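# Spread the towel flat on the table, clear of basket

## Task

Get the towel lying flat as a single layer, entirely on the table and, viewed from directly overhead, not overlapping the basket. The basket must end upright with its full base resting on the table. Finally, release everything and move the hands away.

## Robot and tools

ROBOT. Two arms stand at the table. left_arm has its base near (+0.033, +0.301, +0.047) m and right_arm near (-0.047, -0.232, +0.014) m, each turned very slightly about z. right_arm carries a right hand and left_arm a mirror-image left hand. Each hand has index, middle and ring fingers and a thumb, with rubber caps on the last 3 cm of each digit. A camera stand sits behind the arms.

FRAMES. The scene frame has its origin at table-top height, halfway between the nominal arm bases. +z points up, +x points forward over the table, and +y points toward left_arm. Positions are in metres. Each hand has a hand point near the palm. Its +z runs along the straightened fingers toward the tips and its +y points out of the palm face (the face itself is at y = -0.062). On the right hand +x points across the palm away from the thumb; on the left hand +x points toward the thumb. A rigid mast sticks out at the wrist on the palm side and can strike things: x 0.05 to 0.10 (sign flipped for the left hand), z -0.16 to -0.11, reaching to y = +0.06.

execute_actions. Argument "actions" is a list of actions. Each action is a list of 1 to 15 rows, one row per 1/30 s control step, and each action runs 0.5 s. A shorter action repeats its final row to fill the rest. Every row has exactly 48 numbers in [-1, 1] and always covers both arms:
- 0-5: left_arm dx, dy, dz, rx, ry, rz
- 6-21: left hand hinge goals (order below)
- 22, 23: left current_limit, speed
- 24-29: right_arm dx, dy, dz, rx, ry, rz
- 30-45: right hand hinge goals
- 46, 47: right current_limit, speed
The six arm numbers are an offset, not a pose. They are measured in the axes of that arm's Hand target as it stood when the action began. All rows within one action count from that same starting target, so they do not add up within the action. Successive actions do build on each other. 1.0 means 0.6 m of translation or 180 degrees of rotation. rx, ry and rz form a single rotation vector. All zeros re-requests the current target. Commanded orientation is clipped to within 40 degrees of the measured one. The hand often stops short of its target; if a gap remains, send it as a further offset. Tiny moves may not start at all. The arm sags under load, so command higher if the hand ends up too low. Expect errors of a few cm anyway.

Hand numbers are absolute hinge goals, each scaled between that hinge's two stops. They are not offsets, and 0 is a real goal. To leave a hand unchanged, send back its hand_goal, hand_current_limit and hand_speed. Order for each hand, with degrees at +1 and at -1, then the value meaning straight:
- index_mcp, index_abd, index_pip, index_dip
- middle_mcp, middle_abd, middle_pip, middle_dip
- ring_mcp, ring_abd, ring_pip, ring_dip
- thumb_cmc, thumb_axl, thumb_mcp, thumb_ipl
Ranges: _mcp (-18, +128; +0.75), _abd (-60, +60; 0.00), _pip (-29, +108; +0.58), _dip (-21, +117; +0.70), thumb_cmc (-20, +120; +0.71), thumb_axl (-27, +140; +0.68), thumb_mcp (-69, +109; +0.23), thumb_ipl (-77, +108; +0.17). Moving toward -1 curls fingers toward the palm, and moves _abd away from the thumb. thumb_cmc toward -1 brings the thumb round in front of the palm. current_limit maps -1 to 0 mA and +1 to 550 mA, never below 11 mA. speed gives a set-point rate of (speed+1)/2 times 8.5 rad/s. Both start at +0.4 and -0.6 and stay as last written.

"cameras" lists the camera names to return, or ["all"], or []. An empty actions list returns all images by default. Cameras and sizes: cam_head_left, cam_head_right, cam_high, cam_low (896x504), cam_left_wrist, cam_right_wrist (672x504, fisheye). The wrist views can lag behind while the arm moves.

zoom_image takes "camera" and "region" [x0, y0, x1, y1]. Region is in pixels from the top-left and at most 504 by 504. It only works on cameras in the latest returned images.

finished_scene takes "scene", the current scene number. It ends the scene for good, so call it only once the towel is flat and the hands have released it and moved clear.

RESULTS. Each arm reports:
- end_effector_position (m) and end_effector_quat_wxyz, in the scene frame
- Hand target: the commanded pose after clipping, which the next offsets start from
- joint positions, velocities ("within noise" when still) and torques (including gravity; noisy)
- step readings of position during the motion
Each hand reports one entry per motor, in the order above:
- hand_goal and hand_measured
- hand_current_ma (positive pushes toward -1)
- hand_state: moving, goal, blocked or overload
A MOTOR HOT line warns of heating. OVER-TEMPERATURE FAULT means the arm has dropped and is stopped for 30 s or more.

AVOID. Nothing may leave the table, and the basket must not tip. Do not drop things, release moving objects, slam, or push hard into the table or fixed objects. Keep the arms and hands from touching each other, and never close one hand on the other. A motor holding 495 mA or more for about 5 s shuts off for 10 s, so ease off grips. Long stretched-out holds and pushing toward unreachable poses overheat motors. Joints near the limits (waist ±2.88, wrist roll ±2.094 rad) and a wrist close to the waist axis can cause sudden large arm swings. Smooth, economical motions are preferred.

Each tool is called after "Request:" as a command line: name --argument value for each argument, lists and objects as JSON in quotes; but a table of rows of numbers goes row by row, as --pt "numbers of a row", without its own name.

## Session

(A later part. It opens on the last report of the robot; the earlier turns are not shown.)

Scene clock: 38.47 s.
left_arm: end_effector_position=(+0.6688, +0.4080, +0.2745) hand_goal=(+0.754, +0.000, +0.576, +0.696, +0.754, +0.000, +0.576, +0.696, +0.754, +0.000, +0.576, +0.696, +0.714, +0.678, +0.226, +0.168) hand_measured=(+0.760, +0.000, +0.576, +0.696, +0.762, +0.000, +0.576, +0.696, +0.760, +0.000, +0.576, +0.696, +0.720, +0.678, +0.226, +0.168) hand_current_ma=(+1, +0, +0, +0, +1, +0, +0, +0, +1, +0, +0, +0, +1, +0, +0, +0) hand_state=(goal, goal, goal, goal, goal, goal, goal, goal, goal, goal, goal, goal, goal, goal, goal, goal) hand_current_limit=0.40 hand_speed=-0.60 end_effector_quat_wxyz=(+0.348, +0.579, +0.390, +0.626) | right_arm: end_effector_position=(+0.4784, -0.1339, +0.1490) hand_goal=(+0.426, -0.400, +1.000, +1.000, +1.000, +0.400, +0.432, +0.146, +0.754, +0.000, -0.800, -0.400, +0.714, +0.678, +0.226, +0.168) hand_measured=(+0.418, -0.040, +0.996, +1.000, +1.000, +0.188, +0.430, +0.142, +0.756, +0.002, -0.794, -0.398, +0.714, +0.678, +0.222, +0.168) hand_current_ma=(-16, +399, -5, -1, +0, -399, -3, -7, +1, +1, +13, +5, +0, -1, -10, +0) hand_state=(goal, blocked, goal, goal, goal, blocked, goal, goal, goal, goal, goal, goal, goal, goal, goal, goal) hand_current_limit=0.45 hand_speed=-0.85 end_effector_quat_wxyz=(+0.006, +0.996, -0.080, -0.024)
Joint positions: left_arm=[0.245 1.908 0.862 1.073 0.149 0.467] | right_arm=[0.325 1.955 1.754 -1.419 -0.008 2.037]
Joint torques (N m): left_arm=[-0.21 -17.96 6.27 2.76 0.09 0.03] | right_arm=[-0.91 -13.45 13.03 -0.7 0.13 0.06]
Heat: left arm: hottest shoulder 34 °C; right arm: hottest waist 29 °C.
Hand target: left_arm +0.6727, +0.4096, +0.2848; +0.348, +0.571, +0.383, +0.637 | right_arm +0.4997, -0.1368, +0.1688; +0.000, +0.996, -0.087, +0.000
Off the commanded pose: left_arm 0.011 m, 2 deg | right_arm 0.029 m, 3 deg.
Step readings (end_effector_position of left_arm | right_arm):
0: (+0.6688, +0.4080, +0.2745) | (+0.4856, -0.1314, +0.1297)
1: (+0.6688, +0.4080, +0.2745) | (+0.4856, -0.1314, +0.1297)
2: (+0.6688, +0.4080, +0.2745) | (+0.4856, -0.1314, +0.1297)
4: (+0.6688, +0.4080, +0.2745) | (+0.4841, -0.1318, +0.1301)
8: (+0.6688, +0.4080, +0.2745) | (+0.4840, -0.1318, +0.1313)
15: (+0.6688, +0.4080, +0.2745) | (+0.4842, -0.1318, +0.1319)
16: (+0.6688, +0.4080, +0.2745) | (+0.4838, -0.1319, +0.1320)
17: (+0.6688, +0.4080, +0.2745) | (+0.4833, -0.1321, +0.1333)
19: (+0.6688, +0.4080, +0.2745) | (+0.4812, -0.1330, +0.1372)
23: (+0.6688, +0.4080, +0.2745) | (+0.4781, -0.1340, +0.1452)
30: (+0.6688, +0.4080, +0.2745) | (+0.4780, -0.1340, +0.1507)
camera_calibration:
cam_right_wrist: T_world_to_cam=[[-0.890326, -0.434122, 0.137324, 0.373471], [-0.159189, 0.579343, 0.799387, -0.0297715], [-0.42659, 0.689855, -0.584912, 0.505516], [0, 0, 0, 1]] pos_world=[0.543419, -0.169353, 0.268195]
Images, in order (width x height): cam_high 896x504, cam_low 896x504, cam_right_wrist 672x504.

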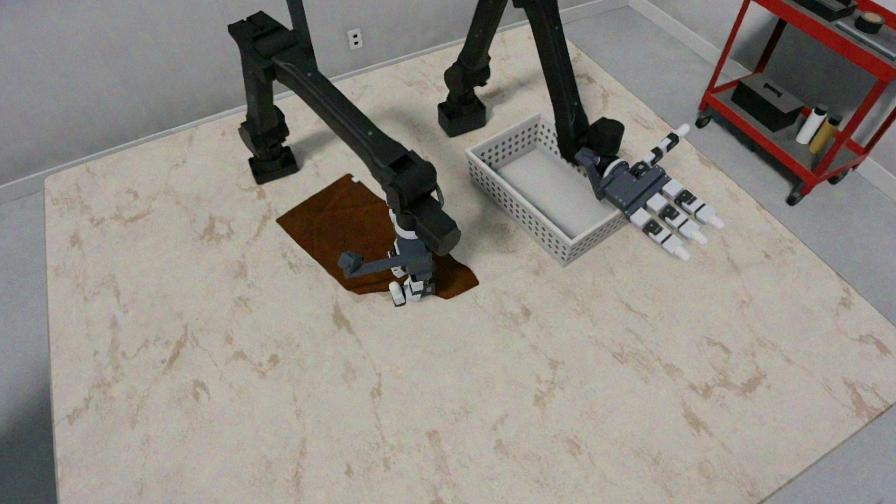

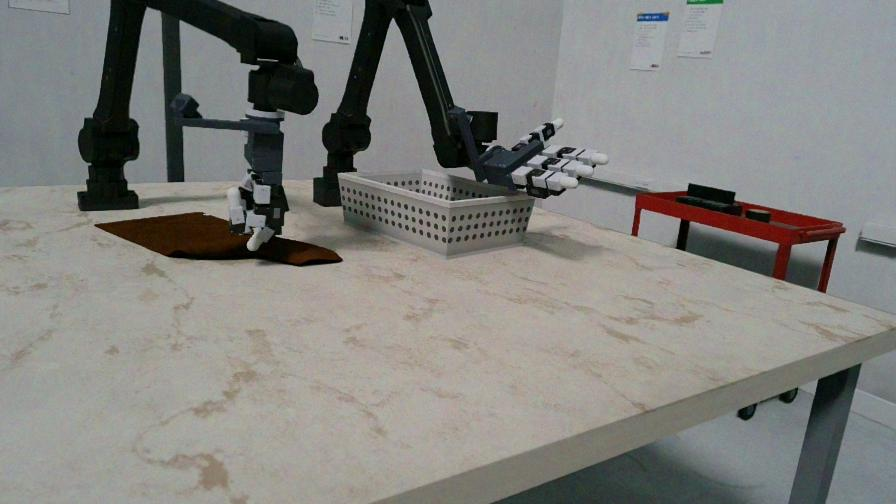

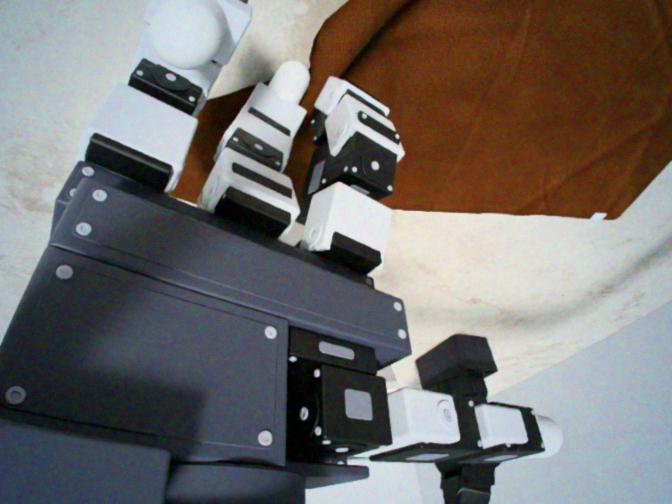

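Request:
execute_actions --actions '[[[0,0,0,0,0,0,0.754,0,0.576,0.696,0.754,0,0.576,0.696,0.754,0,0.576,0.696,0.714,0.678,0.226,0.168,0.4,-0.6,0,0,-0.06,0,0,0,0.425,-0.4,1,1,1,0.4,0.431,0.145,0.754,0,-0.8,-0.4,0.714,0.678,0.226,0.168,0.45,-0.85]],[[0,0,0,0,0,0,0.754,0,0.576,0.696,0.754,0,0.576,0.696,0.754,0,0.576,0.696,0.714,0.678,0.226,0.168,0.4,-0.6,0,0,-0.06,0,0,0,0.425,-0.4,1,1,1,0.4,0.431,0.145,0.754,0,-0.8,-0.4,0.714,0.678,0.226,0.168,0.45,-0.85]]]' --cameras '["cam_low","cam_right_wrist","cam_high","cam_head_left"]'

Request:
zoom_image --camera "cam_low" --region '[150, 180, 370, 290]'

Request:
zoom_image --camera "cam_high" --region '[330, 210, 500, 330]'

Scene clock: 40.30 s.
left_arm: end_effector_position=(+0.6688, +0.4080, +0.2745) hand_goal=(+0.754, +0.000, +0.576, +0.696, +0.754, +0.000, +0.576, +0.696, +0.754, +0.000, +0.576, +0.696, +0.714, +0.678, +0.226, +0.168) hand_measured=(+0.760, +0.000, +0.576, +0.696, +0.762, +0.000, +0.576, +0.696, +0.760, +0.000, +0.576, +0.696, +0.720, +0.678, +0.226, +0.168) hand_current_ma=(+1, +0, +0, +0, +1, +0, +0, +0, +1, +0, +0, +0, +1, +0, +0, +0) hand_state=(goal, goal, goal, goal, goal, goal, goal, goal, goal, goal, goal, goal, goal, goal, goal, goal) hand_current_limit=0.40 hand_speed=-0.60 end_effector_quat_wxyz=(+0.348, +0.579, +0.390, +0.626) | right_arm: end_effector_position=(+0.4839, -0.1322, +0.2133) hand_goal=(+0.426, -0.400, +1.000, +1.000, +1.000, +0.400, +0.432, +0.146, +0.754, +0.000, -0.800, -0.400, +0.714, +0.678, +0.226, +0.168) hand_measured=(+0.420, -0.040, +0.996, +0.998, +1.000, +0.188, +0.430, +0.142, +0.756, +0.002, -0.794, -0.398, +0.714, +0.678, +0.222, +0.168) hand_current_ma=(-12, +399, -7, -2, +0, -399, -3, -7, +1, +1, +13, +5, +0, -1, -10, +0) hand_state=(goal, blocked, goal, goal, goal, blocked, goal, goal, goal, goal, goal, goal, goal, goal, goal, goal) hand_current_limit=0.45 hand_speed=-0.85 end_effector_quat_wxyz=(+0.007, +0.996, -0.080, -0.029)
Joint positions: left_arm=[0.245 1.908 0.862 1.073 0.149 0.467] | right_arm=[0.325 1.957 1.925 -1.597 -0.008 2.037]
Joint torques (N m): left_arm=[-0.38 -17.85 6.32 2.74 0.08 0.05] | right_arm=[-0.85 -14.27 13.38 -0.76 0.12 0.07]
Heat: left arm: hottest shoulder 34 °C; right arm: hottest shoulder 30 °C.
Hand target: left_arm +0.6727, +0.4096, +0.2848; +0.348, +0.571, +0.383, +0.637 | right_arm +0.4997, -0.1369, +0.2408; +0.000, +0.996, -0.087, +0.000
Off the commanded pose: left_arm 0.011 m, 2 deg | right_arm 0.032 m, 3 deg.
Step readings (end_effector_position of left_arm | right_arm):
0: (+0.6688, +0.4080, +0.2745) | (+0.4784, -0.1339, +0.1490)
1: (+0.6688, +0.4080, +0.2745) | (+0.4789, -0.1338, +0.1495)
2: (+0.6688, +0.4080, +0.2745) | (+0.4787, -0.1338, +0.1507)
4: (+0.6688, +0.4080, +0.2745) | (+0.4772, -0.1343, +0.1559)
8: (+0.6688, +0.4080, +0.2745) | (+0.4769, -0.1344, +0.1706)
15: (+0.6688, +0.4080, +0.2745) | (+0.4819, -0.1328, +0.1775)
16: (+0.6688, +0.4080, +0.2745) | (+0.4816, -0.1329, +0.1782)
17: (+0.6688, +0.4080, +0.2745) | (+0.4807, -0.1332, +0.1797)
19: (+0.6688, +0.4080, +0.2745) | (+0.4785, -0.1339, +0.1864)
23: (+0.6688, +0.4080, +0.2745) | (+0.4787, -0.1338, +0.2031)
30: (+0.6688, +0.4080, +0.2745) | (+0.4849, -0.1318, +0.2130)
camera_calibration:
cam_right_wrist: T_world_to_cam=[[-0.889057, -0.433758, 0.146396, 0.367707], [-0.152134, 0.581546, 0.799162, -0.0843301], [-0.431779, 0.688229, -0.583017, 0.546175], [0, 0, 0, 1]] pos_world=[0.54991, -0.167356, 0.331992]
Images, in order (width x height): cam_head_left 896x504, cam_high 896x504, cam_low 896x504, cam_right_wrist 672x504.

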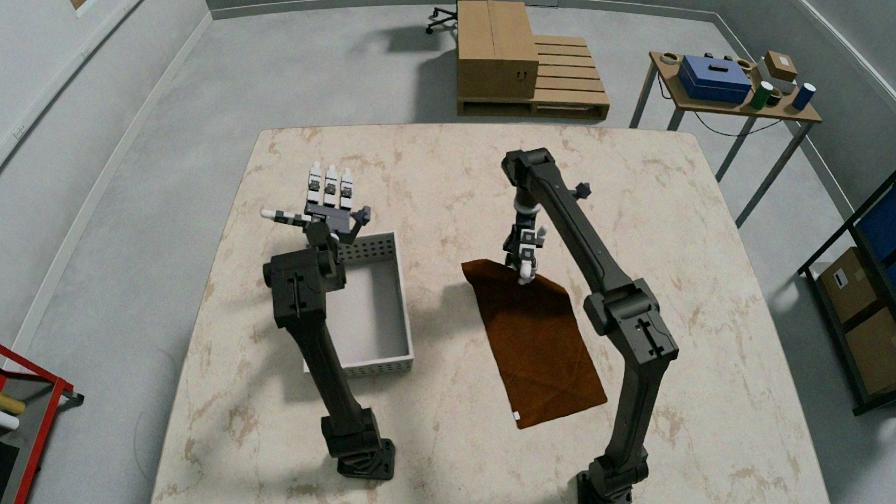

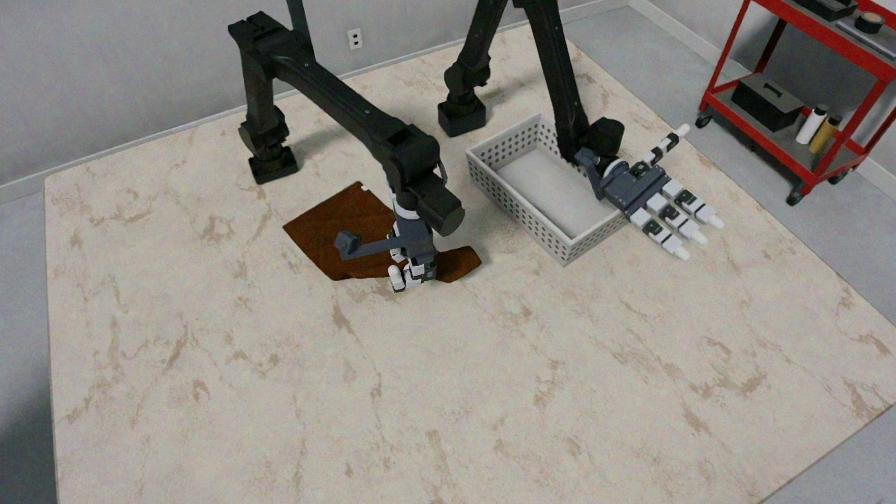

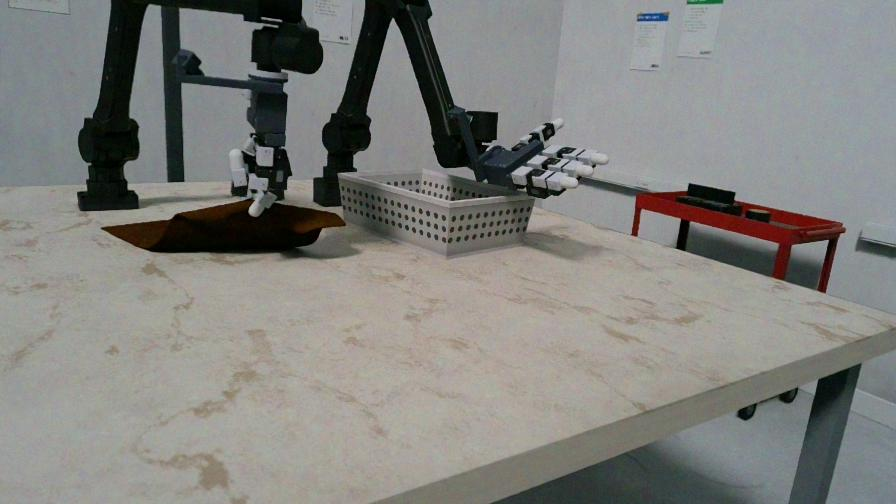

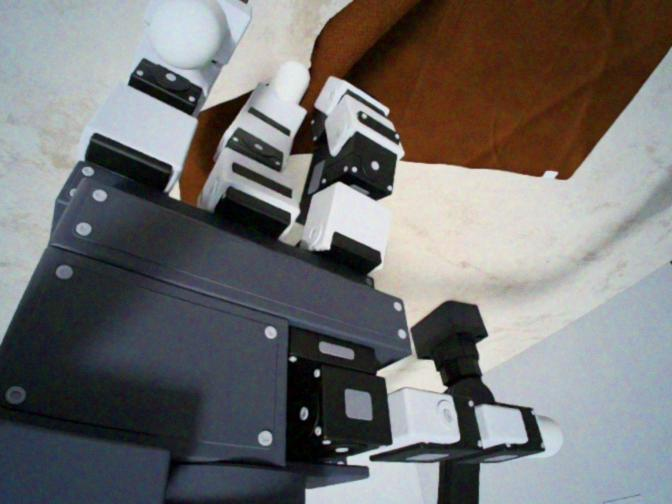

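Scaled by 2.291 from the camera's 896x504 image, which has a finer 1280x720 frame.

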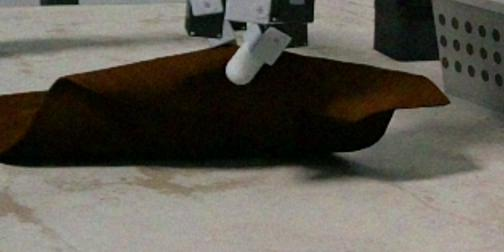

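Scaled by 2.965 from the camera's 896x504 image, which has a finer 1280x720 frame.

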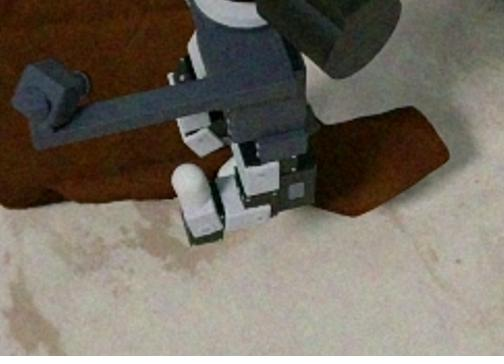

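Request:
execute_actions --actions '[[[0,0,0,0,0,0,0.754,0,0.576,0.696,0.754,0,0.576,0.696,0.754,0,0.576,0.696,0.714,0.678,0.226,0.168,0.4,-0.6,0,0,-0.06,0,0,0,0.425,-0.4,1,1,1,0.4,0.431,0.145,0.754,0,-0.8,-0.4,0.714,0.678,0.226,0.168,0.45,-0.85]],[[0,0,0,0,0,0,0.754,0,0.576,0.696,0.754,0,0.576,0.696,0.754,0,0.576,0.696,0.714,0.678,0.226,0.168,0.4,-0.6,-0.02,0,-0.06,0,0,0,0.425,-0.4,1,1,1,0.4,0.431,0.145,0.754,0,-0.8,-0.4,0.714,0.678,0.226,0.168,0.45,-0.85]]]' --cameras '["cam_low","cam_right_wrist","cam_high","cam_head_left","cam_head_right"]'

Request:
zoom_image --camera "cam_low" --region '[90, 150, 370, 290]'

Request:
zoom_image --camera "cam_high" --region '[330, 190, 500, 310]'

Scene clock: 42.13 s.
left_arm: end_effector_position=(+0.6688, +0.4080, +0.2745) hand_goal=(+0.754, +0.000, +0.576, +0.696, +0.754, +0.000, +0.576, +0.696, +0.754, +0.000, +0.576, +0.696, +0.714, +0.678, +0.226, +0.168) hand_measured=(+0.760, +0.000, +0.576, +0.696, +0.762, +0.000, +0.576, +0.696, +0.760, +0.000, +0.576, +0.696, +0.720, +0.678, +0.226, +0.168) hand_current_ma=(+1, +0, +0, +0, +1, +0, +0, +0, +1, +0, +0, +0, +1, +0, +0, +0) hand_state=(goal, goal, goal, goal, goal, goal, goal, goal, goal, goal, goal, goal, goal, goal, goal, goal) hand_current_limit=0.40 hand_speed=-0.60 end_effector_quat_wxyz=(+0.348, +0.579, +0.390, +0.626) | right_arm: end_effector_position=(+0.4772, -0.1360, +0.2819) hand_goal=(+0.426, -0.400, +1.000, +1.000, +1.000, +0.400, +0.432, +0.146, +0.754, +0.000, -0.800, -0.400, +0.714, +0.678, +0.226, +0.168) hand_measured=(+0.420, -0.040, +0.996, +0.998, +1.000, +0.188, +0.430, +0.142, +0.756, +0.002, -0.794, -0.398, +0.714, +0.678, +0.222, +0.168) hand_current_ma=(-11, +399, -7, -2, +0, -399, -4, -7, +1, +1, +13, +5, +0, -1, -10, +0) hand_state=(goal, blocked, goal, goal, goal, blocked, goal, goal, goal, goal, goal, goal, goal, goal, goal, goal) hand_current_limit=0.45 hand_speed=-0.85 end_effector_quat_wxyz=(+0.001, +0.997, -0.080, -0.001)
Joint positions: left_arm=[0.245 1.908 0.862 1.073 0.149 0.467] | right_arm=[0.325 1.902 2.029 -1.701 0.001 2.037]
Joint torques (N m): left_arm=[-0.44 -17.79 6.32 2.73 0.08 0.02] | right_arm=[0.21 -15.03 12.96 -0.51 0.16 0.11]
Heat: left arm: hottest shoulder 34 °C; right arm: hottest shoulder 30 °C.
Hand target: left_arm +0.6727, +0.4096, +0.2848; +0.348, +0.571, +0.383, +0.637 | right_arm +0.4879, -0.1349, +0.3129; +0.000, +0.996, -0.087, +0.000
Off the commanded pose: left_arm 0.011 m, 2 deg | right_arm 0.033 m, 1 deg.
joint sent to its limit (right arm) — joint 4 (wrist pitch), lower limit. The joint targets are off in position and orientation.
Step readings (end_effector_position of left_arm | right_arm):
0: (+0.6688, +0.4080, +0.2745) | (+0.4839, -0.1322, +0.2133)
1: (+0.6688, +0.4080, +0.2745) | (+0.4835, -0.1323, +0.2134)
2: (+0.6688, +0.4080, +0.2745) | (+0.4832, -0.1324, +0.2159)
4: (+0.6688, +0.4080, +0.2745) | (+0.4810, -0.1331, +0.2223)
8: (+0.6688, +0.4080, +0.2745) | (+0.4810, -0.1331, +0.2416)
15: (+0.6688, +0.4080, +0.2745) | (+0.4869, -0.1312, +0.2512)
16: (+0.6688, +0.4080, +0.2745) | (+0.4869, -0.1312, +0.2512)
17: (+0.6688, +0.4080, +0.2745) | (+0.4866, -0.1316, +0.2514)
19: (+0.6688, +0.4080, +0.2745) | (+0.4868, -0.1321, +0.2531)
23: (+0.6688, +0.4080, +0.2745) | (+0.4843, -0.1334, +0.2630)
30: (+0.6688, +0.4080, +0.2745) | (+0.4774, -0.1359, +0.2824)
camera_calibration:
cam_right_wrist: T_world_to_cam=[[-0.895578, -0.434967, 0.0935027, 0.367946], [-0.196478, 0.575232, 0.794043, -0.116276], [-0.399169, 0.692757, -0.600627, 0.575927], [0, 0, 0, 1]] pos_world=[0.536571, -0.172047, 0.403841]
Images, in order (width x height): cam_head_left 896x504, cam_head_right 896x504, cam_high 896x504, cam_low 896x504, cam_right_wrist 672x504.

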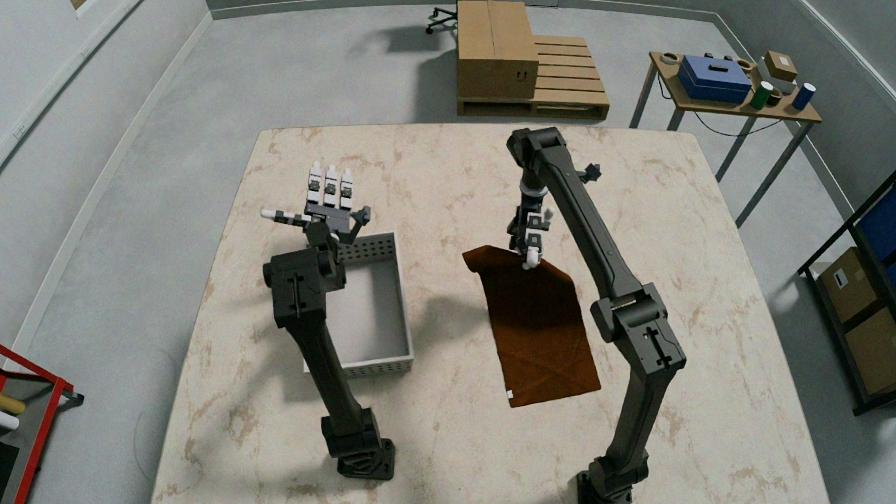

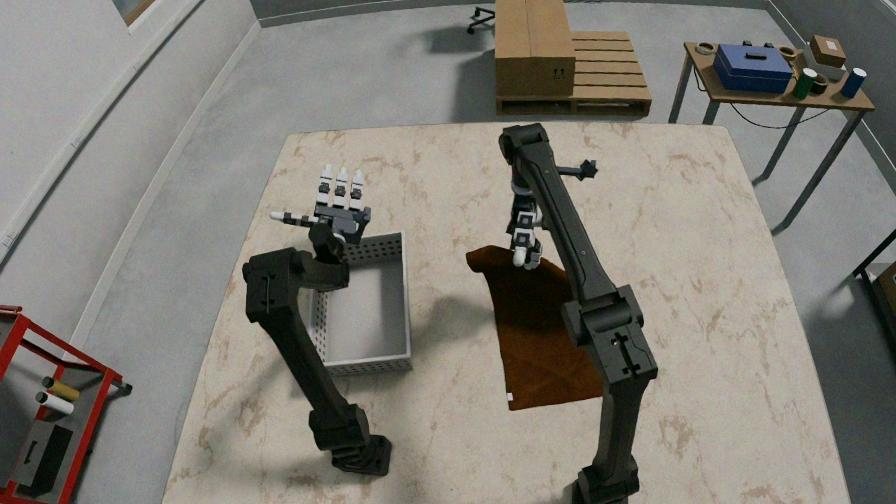

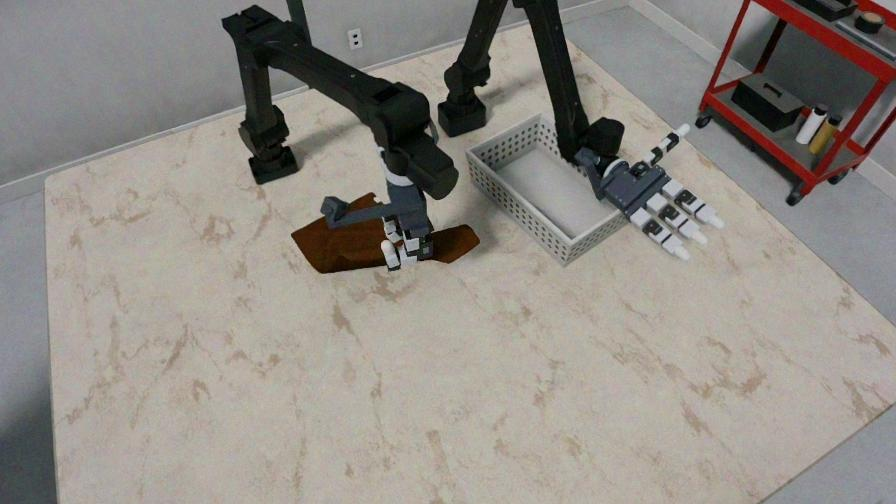

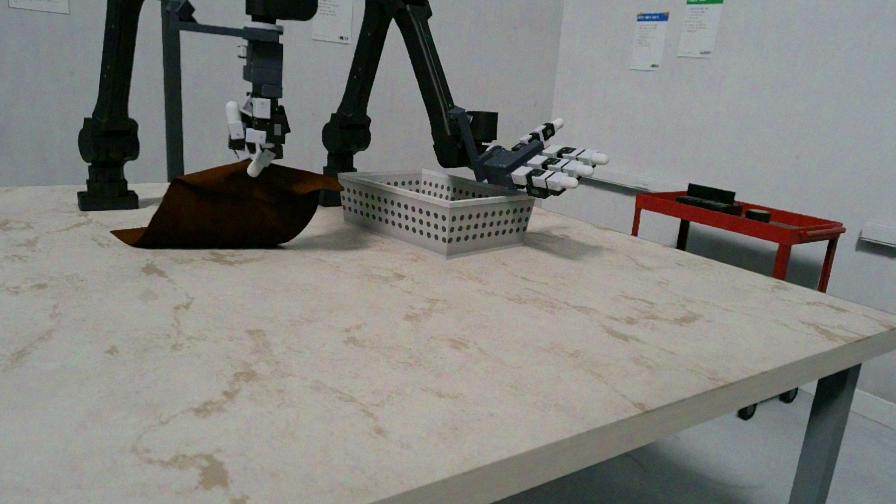

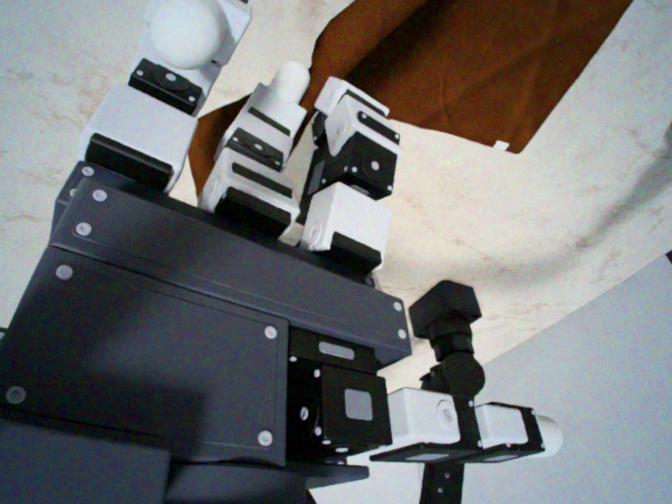

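Scaled by 1.800 from the camera's 896x504 image, which has a finer 1280x720 frame.

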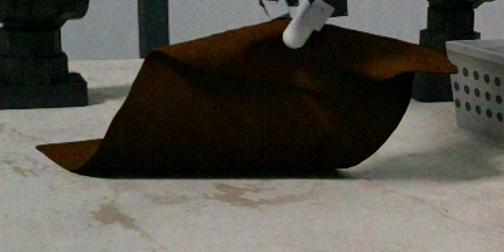

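Scaled by 2.965 from the camera's 896x504 image, which has a finer 1280x720 frame.

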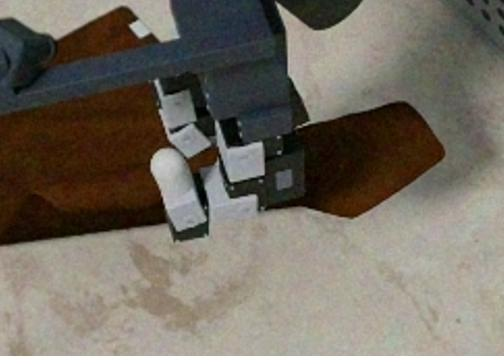

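Request:
zoom_image --camera "cam_low" --region '[160, 150, 350, 255]'

Request:
zoom_image --camera "cam_low" --region '[260, 170, 350, 255]'

Request:
zoom_image --camera "cam_low" --region '[105, 165, 205, 255]'

Request:
zoom_image --camera "cam_head_left" --region '[450, 230, 620, 420]'

Scaled by 2.653 from the camera's 896x504 image, which has a finer 1280x720 frame.

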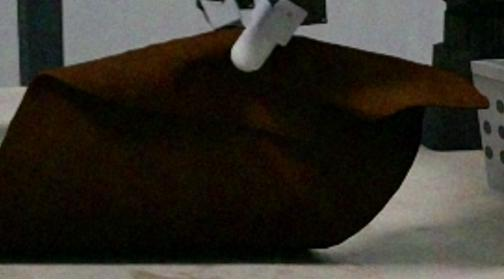

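Scaled by 5.600 from the camera's 896x504 image, which has a finer 1280x720 frame.

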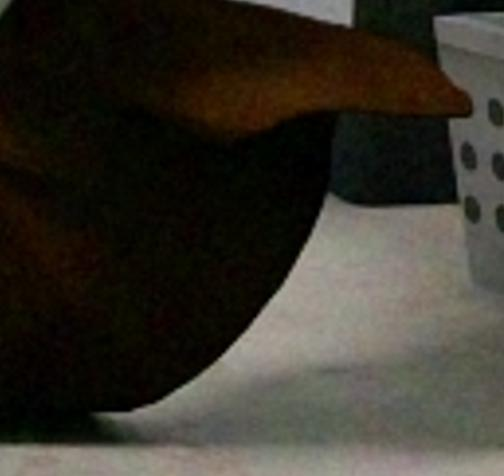

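Scaled by 5.040 from the camera's 896x504 image, which has a finer 1280x720 frame.

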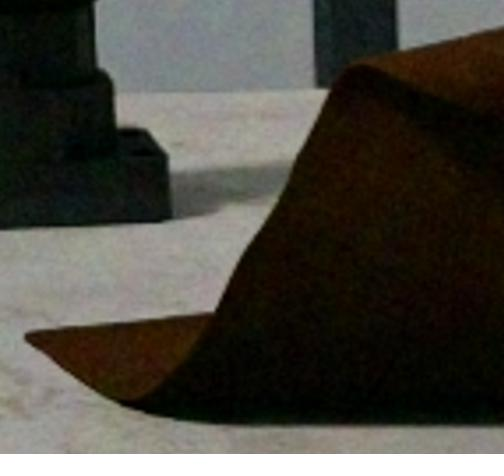

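Scaled by 2.653 from the camera's 896x504 image, which has a finer 1280x720 frame.

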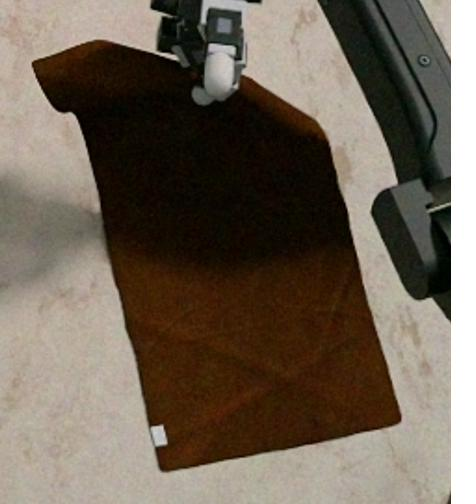

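Request:
execute_actions --actions '[[[0,0,0,0,0,0,0.754,0,0.576,0.696,0.754,0,0.576,0.696,0.754,0,0.576,0.696,0.714,0.678,0.226,0.168,0.4,-0.6,0,0,0.05,0,0,0,0.425,-0.4,1,1,1,0.4,0.431,0.145,0.754,0,-0.8,-0.4,0.714,0.678,0.226,0.168,0.45,-0.85]],[[0,0,0,0,0,0,0.754,0,0.576,0.696,0.754,0,0.576,0.696,0.754,0,0.576,0.696,0.714,0.678,0.226,0.168,0.4,-0.6,0,0,0.055,0,0,0,0.425,-0.4,1,1,1,0.4,0.431,0.145,0.754,0,-0.8,-0.4,0.714,0.678,0.226,0.168,0.45,-0.85]],[[0,0,0,0,0,0,0.754,0,0.576,0.696,0.754,0,0.576,0.696,0.754,0,0.576,0.696,0.714,0.678,0.226,0.168,0.4,-0.6,-0.047,-0.0171,0.01,0,0,0,0.425,-0.4,1,1,1,0.4,0.431,0.145,0.754,0,-0.8,-0.4,0.714,0.678,0.226,0.168,0.45,-0.85]]]' --cameras '["cam_low","cam_right_wrist","cam_high","cam_head_left","cam_head_right"]'

Request:
zoom_image --camera "cam_low" --region '[90, 150, 370, 290]'

Request:
zoom_image --camera "cam_high" --region '[330, 190, 500, 310]'

Scene clock: 48.13 s.
left_arm: end_effector_position=(+0.6688, +0.4080, +0.2745) hand_goal=(+0.754, +0.000, +0.576, +0.696, +0.754, +0.000, +0.576, +0.696, +0.754, +0.000, +0.576, +0.696, +0.714, +0.678, +0.226, +0.168) hand_measured=(+0.760, +0.000, +0.576, +0.696, +0.762, +0.000, +0.576, +0.696, +0.760, +0.000, +0.576, +0.696, +0.720, +0.678, +0.226, +0.168) hand_current_ma=(+1, +0, +0, +0, +1, +0, +0, +0, +1, +0, +0, +0, +1, +0, +0, +0) hand_state=(goal, goal, goal, goal, goal, goal, goal, goal, goal, goal, goal, goal, goal, goal, goal, goal) hand_current_limit=0.40 hand_speed=-0.60 end_effector_quat_wxyz=(+0.348, +0.579, +0.390, +0.626) | right_arm: end_effector_position=(+0.4641, -0.1231, +0.2337) hand_goal=(+0.426, -0.400, +1.000, +1.000, +1.000, +0.400, +0.432, +0.146, +0.754, +0.000, -0.800, -0.400, +0.714, +0.678, +0.226, +0.168) hand_measured=(+0.420, -0.040, +0.996, +0.998, +1.000, +0.188, +0.428, +0.142, +0.756, +0.002, -0.794, -0.398, +0.714, +0.678, +0.222, +0.168) hand_current_ma=(-11, +399, -9, -4, +0, -399, -5, -8, +1, +1, +13, +5, +0, -1, -10, +0) hand_state=(goal, blocked, goal, goal, goal, blocked, goal, goal, goal, goal, goal, goal, goal, goal, goal, goal) hand_current_limit=0.45 hand_speed=-0.85 end_effector_quat_wxyz=(+0.004, +0.997, -0.081, -0.016)
Joint positions: left_arm=[0.245 1.908 0.862 1.073 0.149 0.467] | right_arm=[0.351 1.889 1.88 -1.594 -0.005 2.064]
Joint torques (N m): left_arm=[-0.32 -17.9 6.3 2.73 0.09 0.02] | right_arm=[0.32 -15.27 7.68 0.34 -0.06 0.17]
Heat: left arm: hottest shoulder 34 °C; right arm: hottest shoulder 30 °C.
Hand target: left_arm +0.6727, +0.4096, +0.2848; +0.348, +0.571, +0.383, +0.637 | right_arm +0.4619, -0.1198, +0.2439; +0.000, +0.996, -0.087, +0.000
Off the commanded pose: left_arm 0.011 m, 2 deg | right_arm 0.011 m, 2 deg.
Step readings (end_effector_position of left_arm | right_arm):
0: (+0.6688, +0.4080, +0.2745) | (+0.4772, -0.1360, +0.2819)
1: (+0.6688, +0.4080, +0.2745) | (+0.4772, -0.1360, +0.2819)
2: (+0.6688, +0.4080, +0.2745) | (+0.4772, -0.1360, +0.2819)
4: (+0.6688, +0.4080, +0.2745) | (+0.4772, -0.1360, +0.2819)
8: (+0.6688, +0.4080, +0.2745) | (+0.4781, -0.1354, +0.2779)
15: (+0.6688, +0.4080, +0.2745) | (+0.4801, -0.1345, +0.2692)
16: (+0.6688, +0.4080, +0.2745) | (+0.4801, -0.1345, +0.2692)
17: (+0.6688, +0.4080, +0.2745) | (+0.4804, -0.1344, +0.2691)
19: (+0.6688, +0.4080, +0.2745) | (+0.4827, -0.1334, +0.2667)
23: (+0.6688, +0.4080, +0.2745) | (+0.4853, -0.1326, +0.2563)
30: (+0.6688, +0.4080, +0.2745) | (+0.4840, -0.1330, +0.2507)
31: (+0.6688, +0.4080, +0.2745) | (+0.4840, -0.1330, +0.2501)
32: (+0.6688, +0.4080, +0.2745) | (+0.4838, -0.1330, +0.2488)
34: (+0.6688, +0.4080, +0.2745) | (+0.4823, -0.1335, +0.2427)
38: (+0.6688, +0.4080, +0.2745) | (+0.4679, -0.1336, +0.2315)
45: (+0.6688, +0.4080, +0.2745) | (+0.4645, -0.1224, +0.2285)
camera_calibration:
cam_right_wrist: T_world_to_cam=[[-0.893113, -0.433099, 0.121548, 0.358927], [-0.172078, 0.578598, 0.797254, -0.0996135], [-0.415618, 0.691122, -0.59128, 0.538025], [0, 0, 0, 1]] pos_world=[0.527034, -0.158753, 0.353913]
Images, in order (width x height): cam_head_left 896x504, cam_head_right 896x504, cam_high 896x504, cam_low 896x504, cam_right_wrist 672x504.

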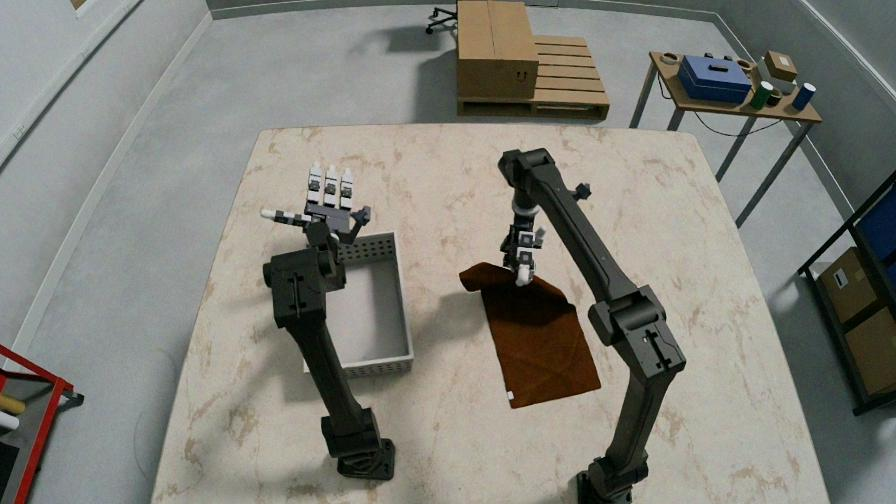

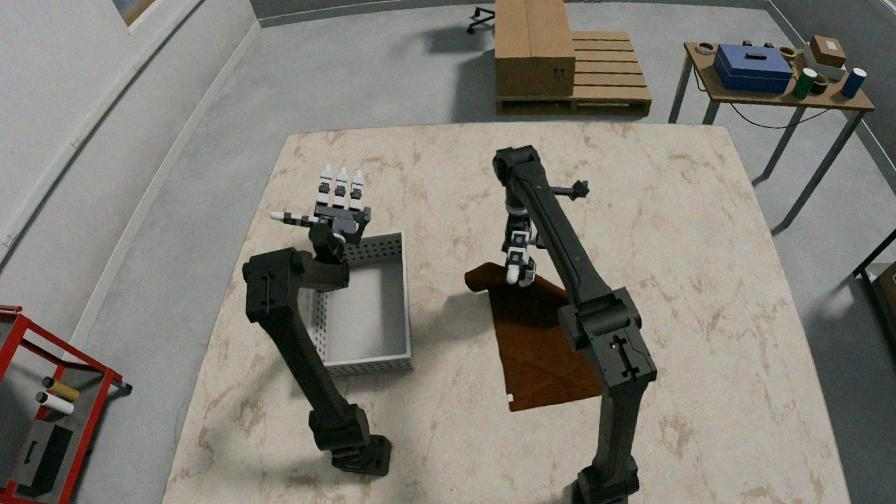

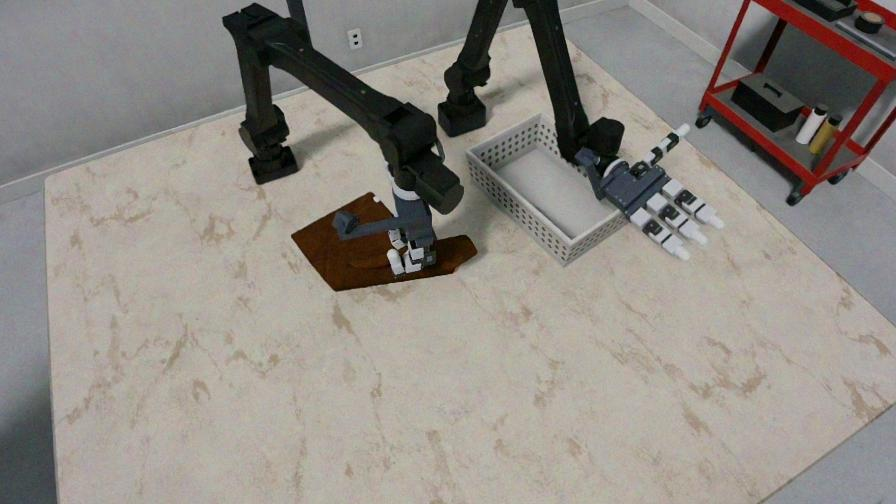

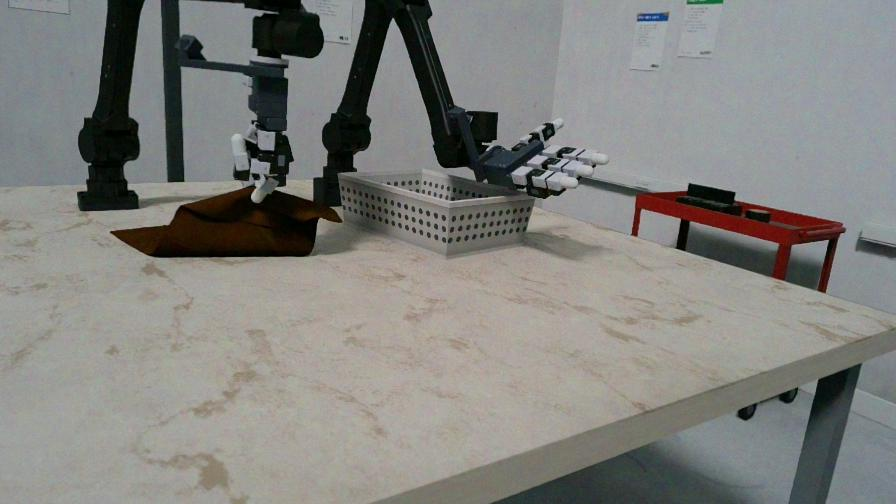

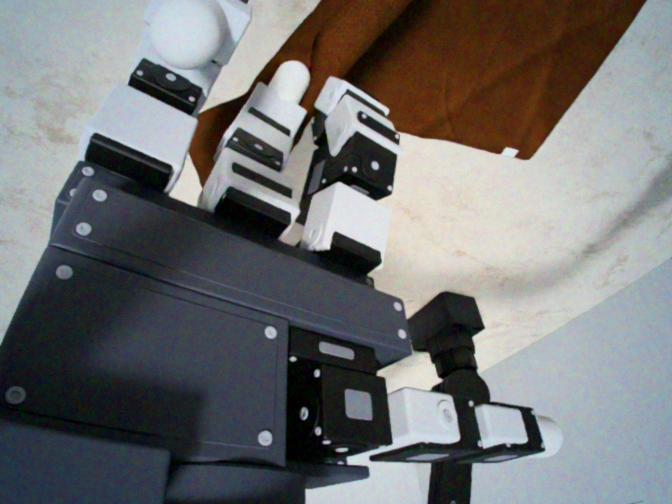

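Scaled by 1.800 from the camera's 896x504 image, which has a finer 1280x720 frame.

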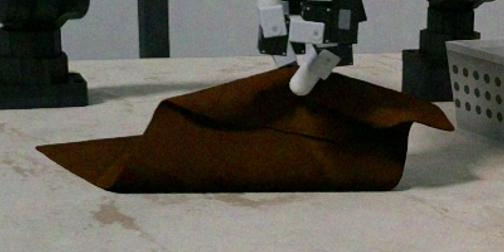

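Scaled by 2.965 from the camera's 896x504 image, which has a finer 1280x720 frame.

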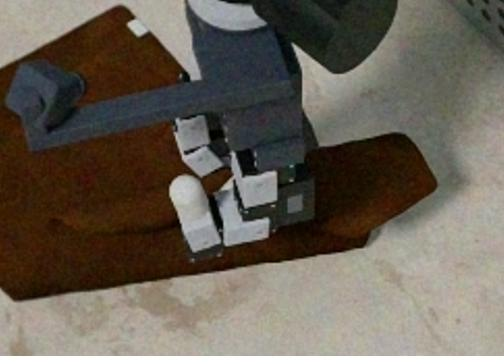

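Request:
zoom_image --camera "cam_low" --region '[165, 195, 325, 260]'

Request:
zoom_image --camera "cam_high" --region '[325, 225, 485, 300]'

Request:
zoom_image --camera "cam_high" --region '[325, 240, 405, 300]'

Scaled by 3.150 from the camera's 896x504 image, which has a finer 1280x720 frame.

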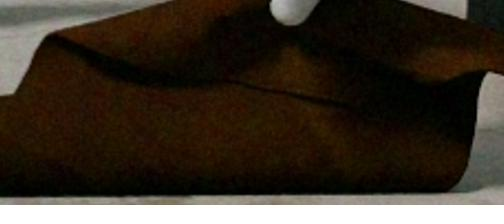

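Scaled by 3.150 from the camera's 896x504 image, which has a finer 1280x720 frame.

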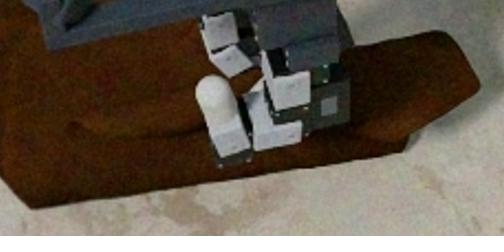

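Scaled by 6.300 from the camera's 896x504 image, which has a finer 1280x720 frame.

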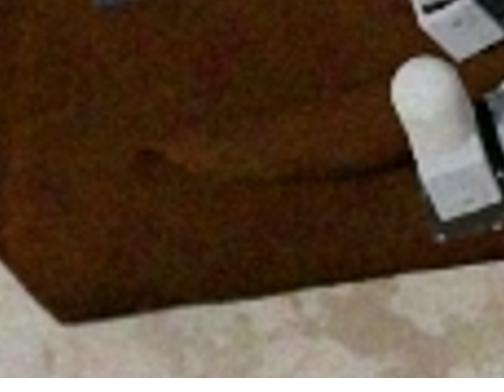

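Request:
zoom_image --camera "cam_right_wrist" --region '[170, 0, 470, 220]'

Request:
zoom_image --camera "cam_head_left" --region '[440, 240, 600, 340]'

Request:
zoom_image --camera "cam_head_right" --region '[440, 240, 600, 340]'

Scaled by 1.680 from the camera's 672x504 image, which has a finer 960x720 frame.

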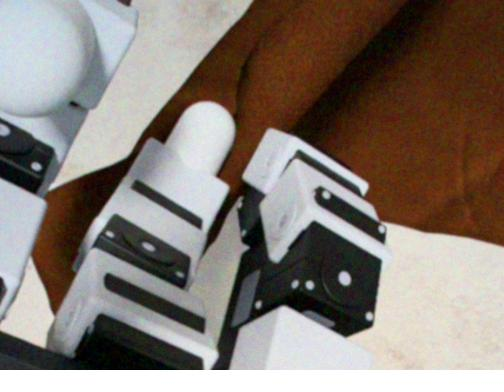

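Scaled by 3.150 from the camera's 896x504 image, which has a finer 1280x720 frame.

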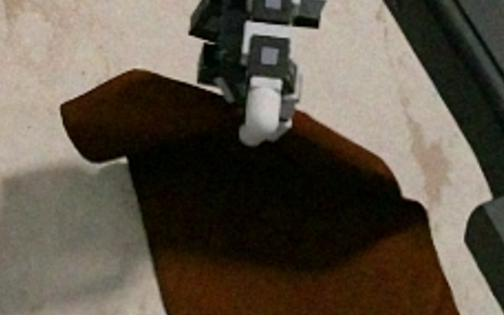

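Scaled by 3.150 from the camera's 896x504 image, which has a finer 1280x720 frame.

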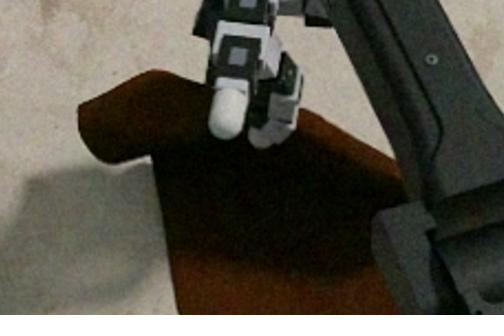

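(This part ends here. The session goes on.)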